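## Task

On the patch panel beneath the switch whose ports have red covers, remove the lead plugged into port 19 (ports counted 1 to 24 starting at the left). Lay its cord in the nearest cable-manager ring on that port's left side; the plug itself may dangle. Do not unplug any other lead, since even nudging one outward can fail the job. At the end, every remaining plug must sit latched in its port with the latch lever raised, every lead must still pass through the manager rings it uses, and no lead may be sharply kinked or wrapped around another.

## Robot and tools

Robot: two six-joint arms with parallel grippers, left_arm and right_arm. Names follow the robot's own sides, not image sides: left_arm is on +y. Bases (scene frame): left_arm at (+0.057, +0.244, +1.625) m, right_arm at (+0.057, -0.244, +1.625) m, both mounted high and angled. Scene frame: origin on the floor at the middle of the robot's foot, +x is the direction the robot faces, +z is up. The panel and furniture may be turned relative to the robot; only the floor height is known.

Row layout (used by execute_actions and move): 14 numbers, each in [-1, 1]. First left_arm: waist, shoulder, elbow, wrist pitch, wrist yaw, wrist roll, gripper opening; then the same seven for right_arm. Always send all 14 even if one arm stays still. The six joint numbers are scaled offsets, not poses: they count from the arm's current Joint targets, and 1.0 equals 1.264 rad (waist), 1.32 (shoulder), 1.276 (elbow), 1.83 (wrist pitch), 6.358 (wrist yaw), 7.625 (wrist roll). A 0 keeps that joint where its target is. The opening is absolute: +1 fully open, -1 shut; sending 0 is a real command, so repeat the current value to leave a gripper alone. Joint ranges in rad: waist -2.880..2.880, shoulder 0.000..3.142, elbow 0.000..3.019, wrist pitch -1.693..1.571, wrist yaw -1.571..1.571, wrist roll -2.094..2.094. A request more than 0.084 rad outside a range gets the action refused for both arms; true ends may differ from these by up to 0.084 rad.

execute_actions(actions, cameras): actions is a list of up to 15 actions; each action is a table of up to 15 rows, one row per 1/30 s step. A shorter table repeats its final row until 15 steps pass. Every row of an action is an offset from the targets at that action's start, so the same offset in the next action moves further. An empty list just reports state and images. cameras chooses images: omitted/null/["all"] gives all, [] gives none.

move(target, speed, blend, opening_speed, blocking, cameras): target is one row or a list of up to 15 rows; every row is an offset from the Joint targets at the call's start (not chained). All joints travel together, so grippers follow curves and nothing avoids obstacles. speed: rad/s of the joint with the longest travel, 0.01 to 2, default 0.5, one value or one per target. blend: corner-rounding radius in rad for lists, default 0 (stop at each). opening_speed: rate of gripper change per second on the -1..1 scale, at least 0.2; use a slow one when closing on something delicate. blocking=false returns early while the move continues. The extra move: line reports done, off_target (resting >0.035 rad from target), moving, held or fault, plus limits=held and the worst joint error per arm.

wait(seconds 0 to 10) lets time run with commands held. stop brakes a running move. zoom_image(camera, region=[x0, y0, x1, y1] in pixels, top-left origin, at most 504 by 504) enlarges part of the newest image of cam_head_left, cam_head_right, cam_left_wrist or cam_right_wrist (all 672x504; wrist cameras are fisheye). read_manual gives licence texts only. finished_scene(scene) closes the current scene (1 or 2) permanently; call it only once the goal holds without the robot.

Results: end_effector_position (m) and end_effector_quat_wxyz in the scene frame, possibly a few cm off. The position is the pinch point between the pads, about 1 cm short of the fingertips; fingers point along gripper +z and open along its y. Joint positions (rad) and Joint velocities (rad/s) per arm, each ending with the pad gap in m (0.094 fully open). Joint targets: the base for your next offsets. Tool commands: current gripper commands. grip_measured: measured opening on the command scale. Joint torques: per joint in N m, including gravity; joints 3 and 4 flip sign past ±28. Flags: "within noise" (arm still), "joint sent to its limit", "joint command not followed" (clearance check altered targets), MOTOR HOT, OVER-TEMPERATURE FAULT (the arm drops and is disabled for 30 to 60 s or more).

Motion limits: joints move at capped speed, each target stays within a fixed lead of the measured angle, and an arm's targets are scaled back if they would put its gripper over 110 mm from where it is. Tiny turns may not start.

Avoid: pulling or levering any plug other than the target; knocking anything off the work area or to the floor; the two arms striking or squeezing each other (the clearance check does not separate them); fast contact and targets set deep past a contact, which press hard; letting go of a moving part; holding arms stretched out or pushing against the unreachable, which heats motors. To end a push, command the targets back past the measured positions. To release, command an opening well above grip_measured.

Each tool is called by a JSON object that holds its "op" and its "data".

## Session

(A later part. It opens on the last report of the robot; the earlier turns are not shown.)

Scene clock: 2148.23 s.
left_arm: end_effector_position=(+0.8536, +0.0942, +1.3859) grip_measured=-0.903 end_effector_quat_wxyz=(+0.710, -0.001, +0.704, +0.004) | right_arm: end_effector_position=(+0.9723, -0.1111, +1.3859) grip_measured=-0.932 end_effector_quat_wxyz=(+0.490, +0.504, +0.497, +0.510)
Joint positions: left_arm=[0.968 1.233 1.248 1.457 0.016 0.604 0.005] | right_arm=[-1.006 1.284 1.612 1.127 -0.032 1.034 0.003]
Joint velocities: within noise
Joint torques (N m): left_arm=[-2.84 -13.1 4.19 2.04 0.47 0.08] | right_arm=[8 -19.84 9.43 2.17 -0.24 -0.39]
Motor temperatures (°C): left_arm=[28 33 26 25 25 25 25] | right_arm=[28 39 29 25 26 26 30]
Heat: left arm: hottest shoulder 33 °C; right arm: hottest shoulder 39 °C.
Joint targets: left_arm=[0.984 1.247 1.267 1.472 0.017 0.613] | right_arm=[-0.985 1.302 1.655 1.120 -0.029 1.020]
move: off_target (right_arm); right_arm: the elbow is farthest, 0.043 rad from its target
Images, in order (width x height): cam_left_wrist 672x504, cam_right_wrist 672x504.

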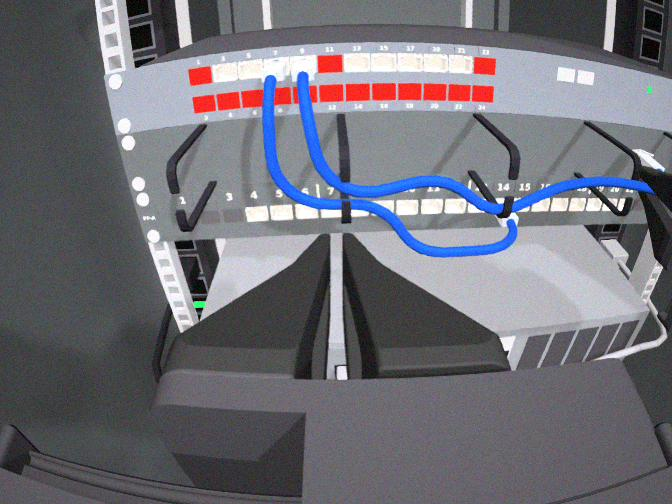

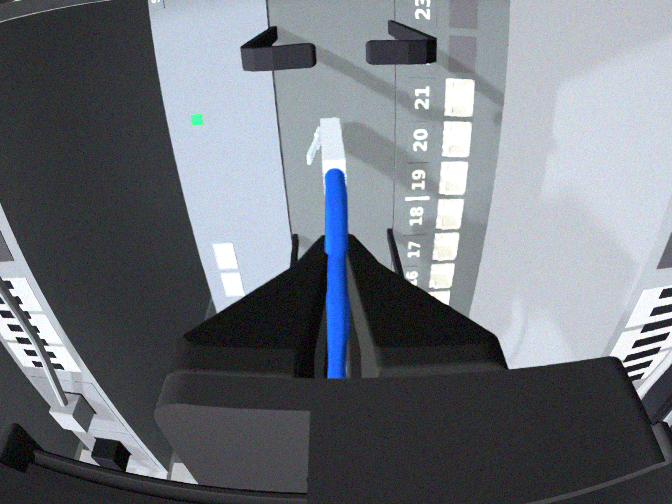

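{"op": "move", "data": {"target": [0,0,0,0,0,0,-0.9,-0.0475,0.0197,0.0415,-0.0120,0,0.0020,-1], "speed": 0.07, "cameras": ["cam_right_wrist","cam_left_wrist"]}}

{"op": "zoom_image", "data": {"camera": "cam_left_wrist", "region": [590, 140, 670, 220]}}

{"op": "zoom_image", "data": {"camera": "cam_left_wrist", "region": [300, 130, 400, 230]}}

Scene clock: 2172.20 s.
left_arm: end_effector_position=(+0.8536, +0.0941, +1.3859) grip_measured=-0.903 end_effector_quat_wxyz=(+0.710, -0.001, +0.704, +0.004) | right_arm: end_effector_position=(+0.9815, -0.1135, +1.3760) grip_measured=-0.932 end_effector_quat_wxyz=(+0.494, +0.500, +0.502, +0.504)
Joint positions: left_arm=[0.968 1.233 1.248 1.457 0.016 0.605 0.005] | right_arm=[-1.024 1.312 1.661 1.105 -0.031 1.033 0.003]
Joint velocities: within noise
Joint torques (N m): left_arm=[-2.73 -13.1 4.11 1.92 0.46 0.09] | right_arm=[3.96 -20.48 9.94 1.96 -0.26 -0.23]
Motor temperatures (°C): left_arm=[28 33 26 25 25 25 25] | right_arm=[28 39 30 25 26 26 31]
Heat: left arm: hottest shoulder 33 °C; right arm: hottest shoulder 39 °C.
Joint targets: left_arm=[0.984 1.247 1.267 1.472 0.018 0.613] | right_arm=[-1.045 1.328 1.708 1.098 -0.029 1.035]
move: off_target (right_arm); right_arm: the elbow is farthest, 0.047 rad from its target
Images, in order (width x height): cam_left_wrist 672x504, cam_right_wrist 672x504.

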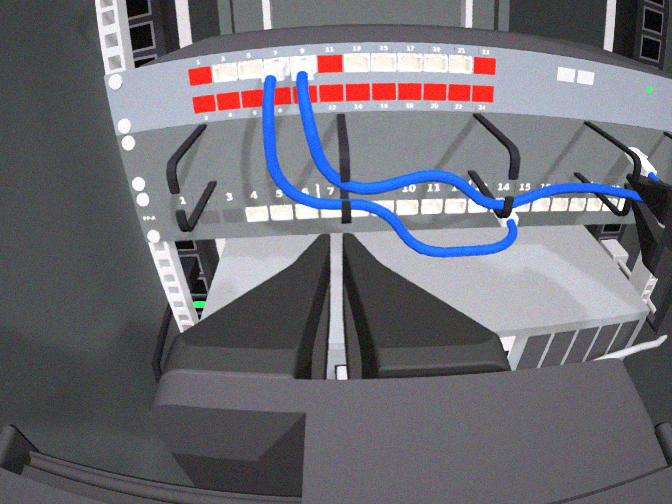

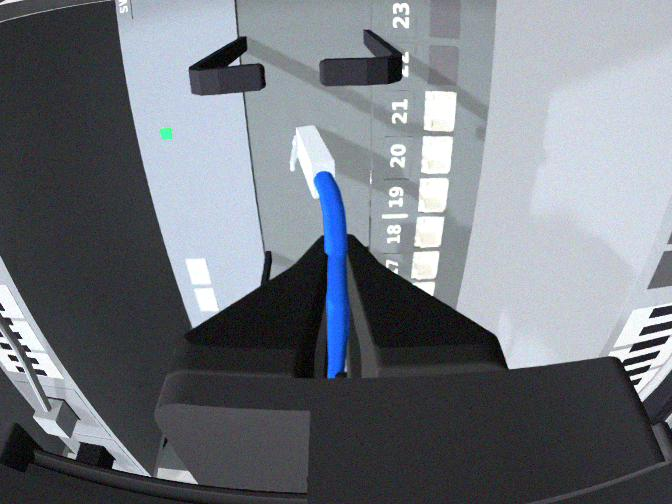

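Scaled by 6.300 from the camera's 672x504 image, which has a finer 960x720 frame.

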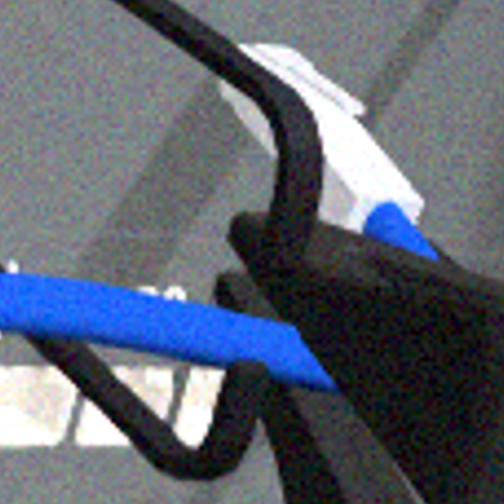

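Scaled by 5.040 from the camera's 672x504 image, which has a finer 960x720 frame.

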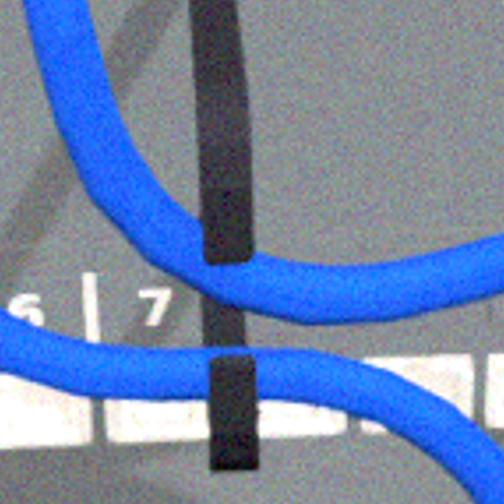

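{"op": "zoom_image", "data": {"camera": "cam_right_wrist", "region": [300, 320, 380, 400]}}

Scaled by 6.300 from the camera's 672x504 image, which has a finer 960x720 frame.

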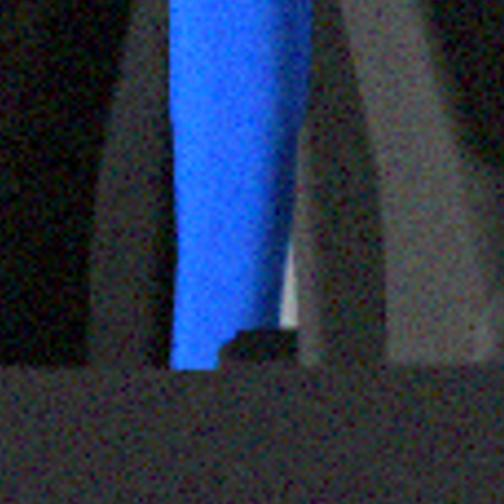

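{"op": "move", "data": {"target": [0,0,0,0,0,0,-0.9,-0.0198,-0.0364,-0.0564,0.0175,0,0.0033,-1], "speed": 0.07, "cameras": ["cam_right_wrist","cam_left_wrist"]}}

{"op": "zoom_image", "data": {"camera": "cam_left_wrist", "region": [590, 140, 670, 220]}}

{"op": "zoom_image", "data": {"camera": "cam_left_wrist", "region": [300, 130, 400, 230]}}

Scene clock: 2185.37 s.
left_arm: end_effector_position=(+0.8536, +0.0941, +1.3859) grip_measured=-0.903 end_effector_quat_wxyz=(+0.710, -0.001, +0.704, +0.004) | right_arm: end_effector_position=(+0.9779, -0.1210, +1.3713) grip_measured=-0.932 end_effector_quat_wxyz=(+0.496, +0.499, +0.505, +0.500)
Joint positions: left_arm=[0.968 1.233 1.248 1.457 0.016 0.605 0.005] | right_arm=[-1.047 1.307 1.647 1.111 -0.031 1.046 0.003]
Joint velocities: within noise
Joint torques (N m): left_arm=[-2.9 -13.33 4.21 1.99 0.5 0.06] | right_arm=[3.9 -24.47 4.55 3.07 -0.24 -0.12]
Motor temperatures (°C): left_arm=[28 33 26 25 25 25 25] | right_arm=[28 39 31 25 26 26 31]
Heat: left arm: hottest shoulder 33 °C; right arm: hottest shoulder 39 °C.
Joint targets: left_arm=[0.984 1.247 1.267 1.472 0.018 0.613] | right_arm=[-1.070 1.280 1.636 1.130 -0.029 1.061]
move: done
Images, in order (width x height): cam_left_wrist 672x504, cam_right_wrist 672x504.

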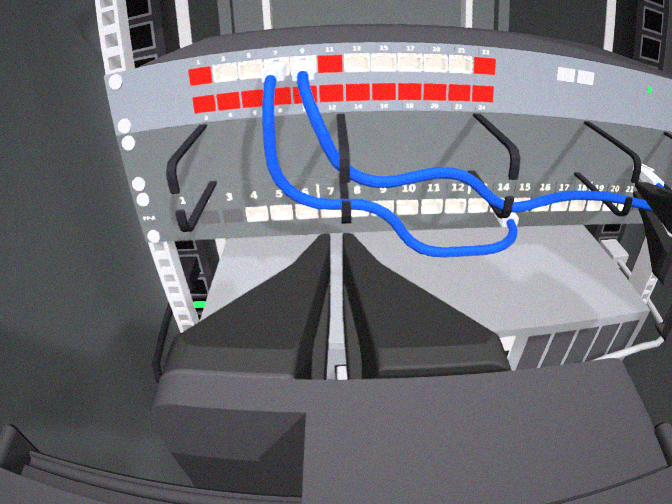

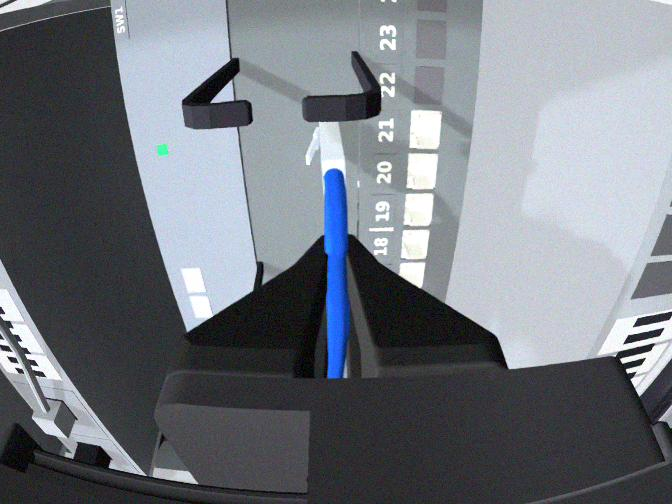

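Scaled by 6.300 from the camera's 672x504 image, which has a finer 960x720 frame.

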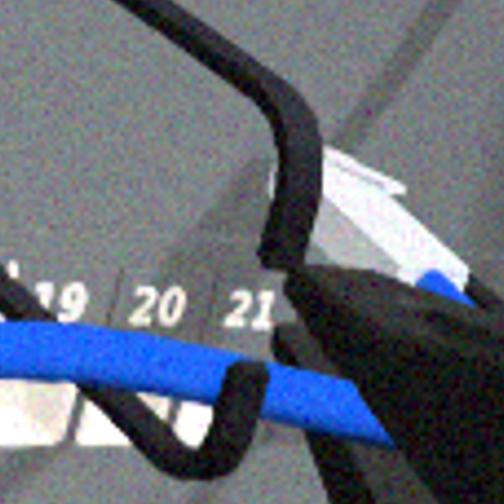

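Scaled by 5.040 from the camera's 672x504 image, which has a finer 960x720 frame.

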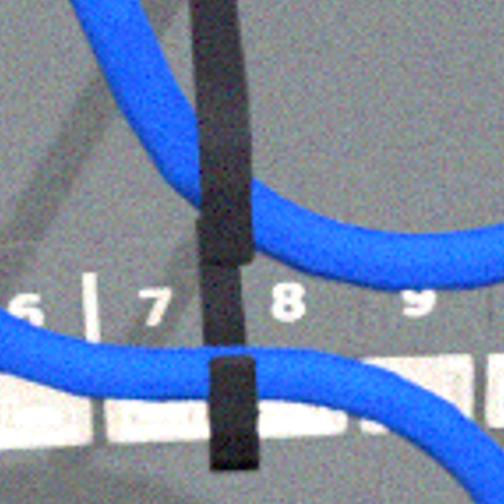

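{"op": "move", "data": {"target": [0,0,0,0,0,0,-0.9,0,0,0,0,0,0,-0.7], "opening_speed": 0.2, "cameras": ["cam_right_wrist","cam_left_wrist"]}}

{"op": "zoom_image", "data": {"camera": "cam_left_wrist", "region": [590, 140, 670, 220]}}

{"op": "zoom_image", "data": {"camera": "cam_left_wrist", "region": [300, 130, 400, 230]}}

Scene clock: 2193.07 s.
left_arm: end_effector_position=(+0.8536, +0.0941, +1.3859) grip_measured=-0.903 end_effector_quat_wxyz=(+0.710, -0.001, +0.704, +0.004) | right_arm: end_effector_position=(+0.9772, -0.1212, +1.3709) grip_measured=-0.703 end_effector_quat_wxyz=(+0.496, +0.499, +0.505, +0.500)
Joint positions: left_arm=[0.968 1.233 1.248 1.457 0.016 0.605 0.005] | right_arm=[-1.049 1.306 1.645 1.113 -0.031 1.047 0.014]
Joint velocities: within noise
Joint torques (N m): left_arm=[-2.96 -13.33 4.21 1.98 0.48 0.09] | right_arm=[3.78 -24.18 4.74 2.93 -0.23 -0.13]
Motor temperatures (°C): left_arm=[28 33 26 25 25 25 25] | right_arm=[28 39 31 25 26 26 31]
Heat: left arm: hottest shoulder 33 °C; right arm: hottest shoulder 39 °C.
Joint targets: left_arm=[0.984 1.247 1.267 1.472 0.018 0.613] | right_arm=[-1.070 1.281 1.636 1.130 -0.029 1.061]
move: done
Images, in order (width x height): cam_left_wrist 672x504, cam_right_wrist 672x504.

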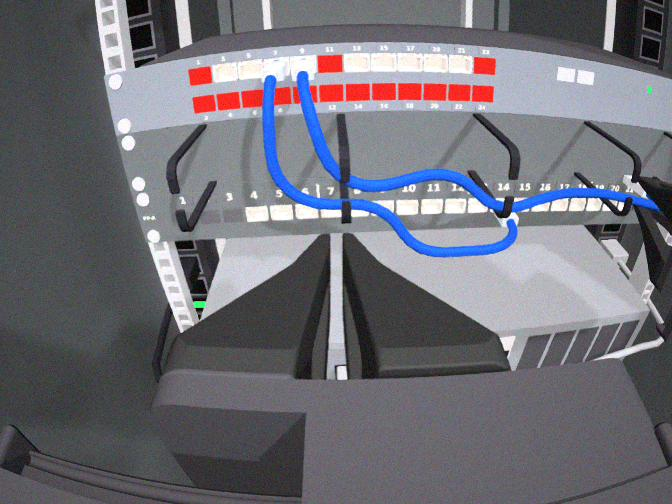

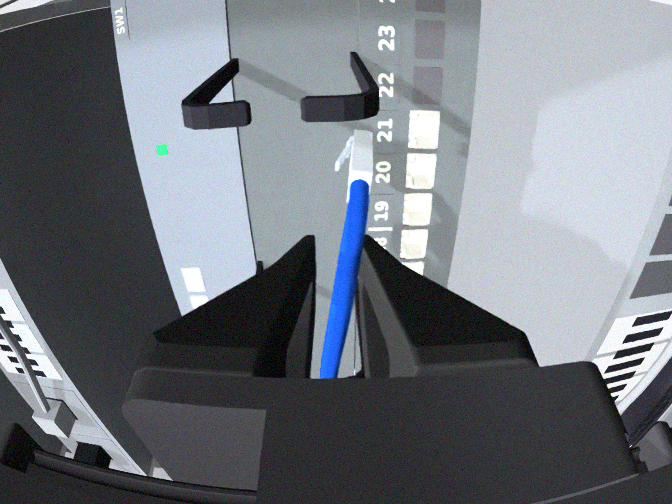

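Scaled by 6.300 from the camera's 672x504 image, which has a finer 960x720 frame.

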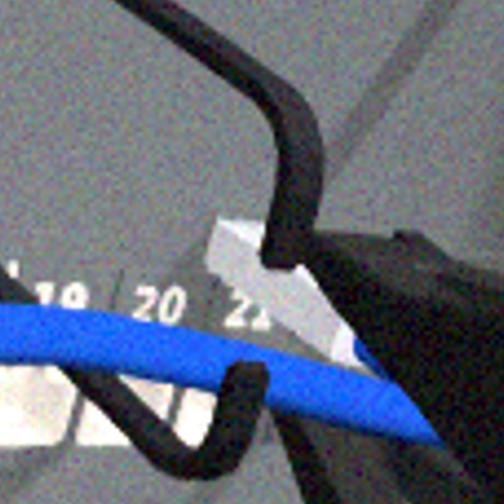

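Scaled by 5.040 from the camera's 672x504 image, which has a finer 960x720 frame.

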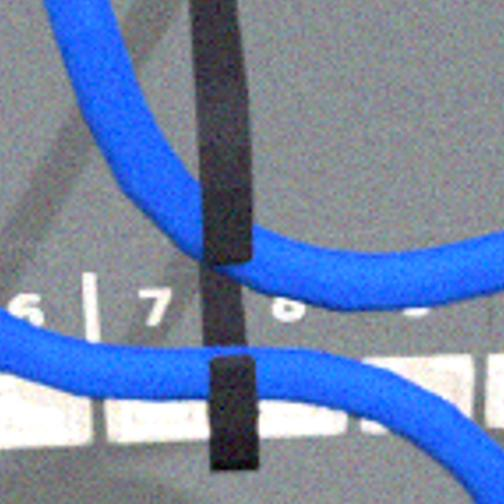

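{"op": "move", "data": {"target": [[0,0,0,0,0,0,-0.9,0,-0.022,-0.1168,0.0721,0,0,-0.7],[0,0,0,0,0,0,-0.9,0.0237,-0.0614,-0.2947,0.1639,0,-0.001,-0.7]], "speed": 0.12, "blend": 0.03, "cameras": ["cam_right_wrist","cam_left_wrist"]}}

{"op": "zoom_image", "data": {"camera": "cam_left_wrist", "region": [590, 140, 670, 220]}}

{"op": "zoom_image", "data": {"camera": "cam_left_wrist", "region": [300, 130, 400, 230]}}

{"op": "zoom_image", "data": {"camera": "cam_right_wrist", "region": [280, 60, 480, 260]}}

Scene clock: 2204.10 s.
left_arm: end_effector_position=(+0.8536, +0.0941, +1.3859) grip_measured=-0.903 end_effector_quat_wxyz=(+0.710, -0.001, +0.704, +0.004) | right_arm: end_effector_position=(+0.8629, -0.1181, +1.3715) grip_measured=-0.702 end_effector_quat_wxyz=(+0.498, +0.498, +0.503, +0.500)
Joint positions: left_arm=[0.968 1.233 1.248 1.457 0.016 0.605 0.005] | right_arm=[-1.049 1.224 1.268 1.412 -0.031 1.047 0.014]
Joint velocities: within noise
Joint torques (N m): left_arm=[-2.84 -13.33 4.1 2.02 0.47 0.08] | right_arm=[6.07 -21.6 2.14 2.96 -0.25 -0.19]
Motor temperatures (°C): left_arm=[28 33 26 25 25 25 25] | right_arm=[28 39 30 25 26 26 30]
Heat: left arm: hottest shoulder 33 °C; right arm: hottest shoulder 39 °C.
Joint targets: left_arm=[0.984 1.247 1.267 1.472 0.018 0.613] | right_arm=[-1.040 1.199 1.260 1.430 -0.029 1.053]
move: done
Images, in order (width x height): cam_left_wrist 672x504, cam_right_wrist 672x504.

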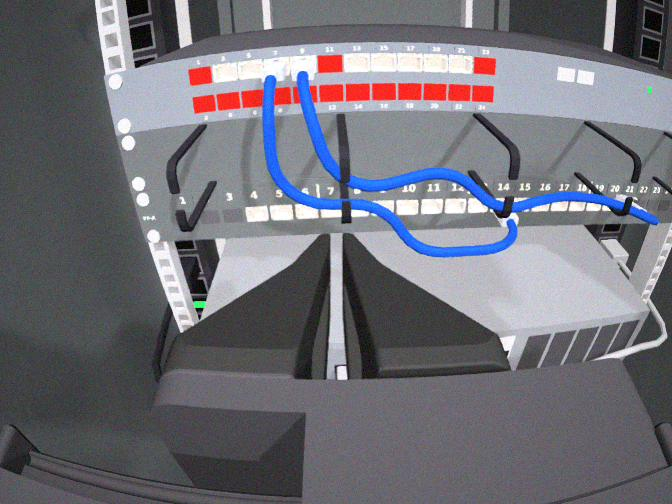

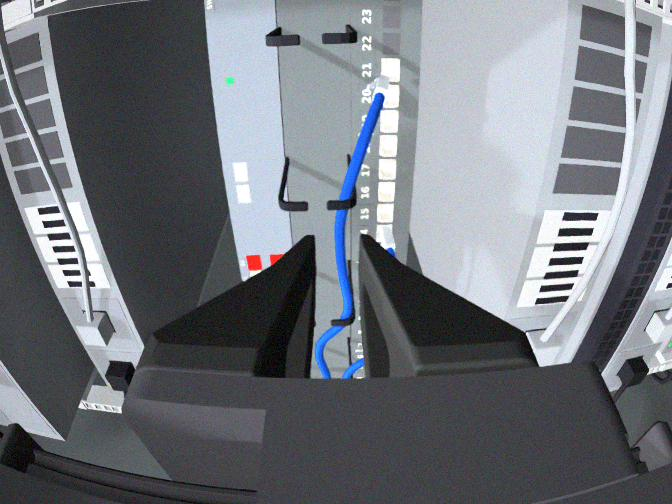

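Scaled by 6.300 from the camera's 672x504 image, which has a finer 960x720 frame.

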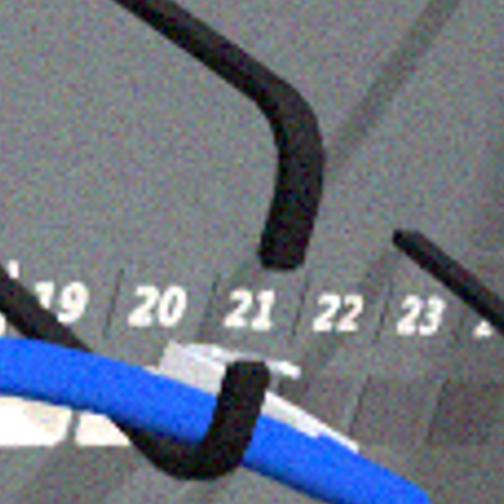

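Scaled by 5.040 from the camera's 672x504 image, which has a finer 960x720 frame.

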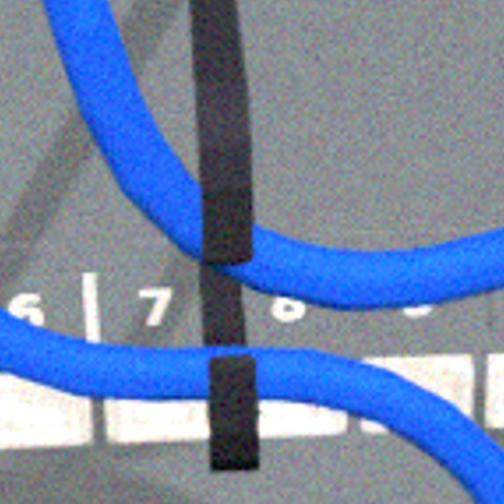

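Scaled by 2.520 from the camera's 672x504 image, which has a finer 960x720 frame.

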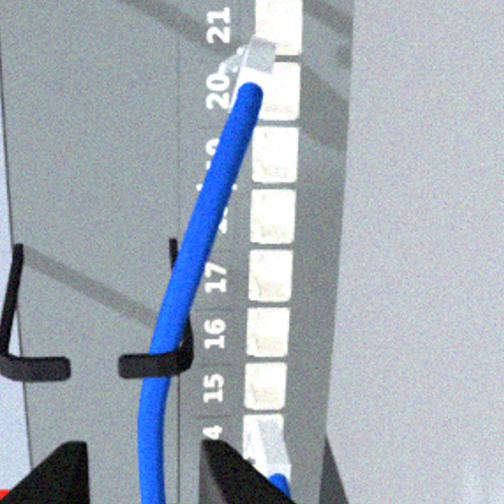

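{"op": "zoom_image", "data": {"camera": "cam_left_wrist", "region": [470, 170, 560, 260]}}

{"op": "zoom_image", "data": {"camera": "cam_left_wrist", "region": [240, 30, 340, 130]}}

{"op": "zoom_image", "data": {"camera": "cam_right_wrist", "region": [320, 200, 440, 320]}}

Scaled by 5.600 from the camera's 672x504 image, which has a finer 960x720 frame.

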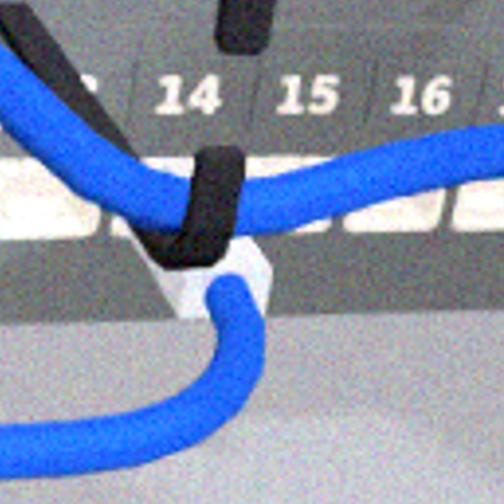

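Scaled by 5.040 from the camera's 672x504 image, which has a finer 960x720 frame.

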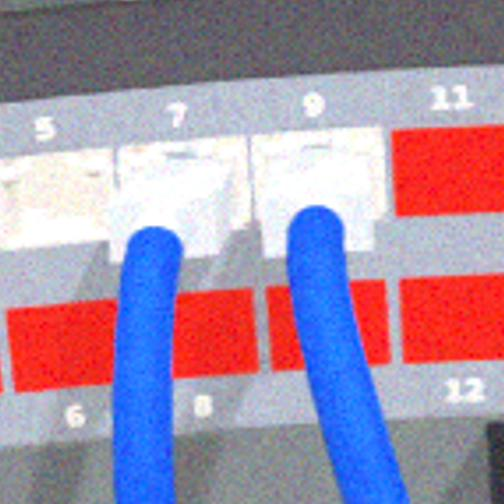

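Scaled by 4.200 from the camera's 672x504 image, which has a finer 960x720 frame.

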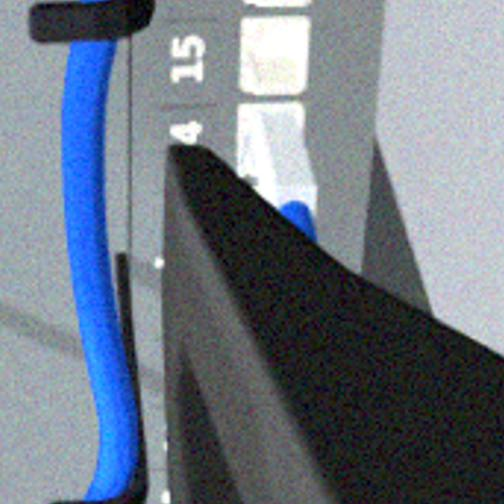

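{"op": "finished_scene", "data": {"scene": 1}}

The scene is finished: the task was done.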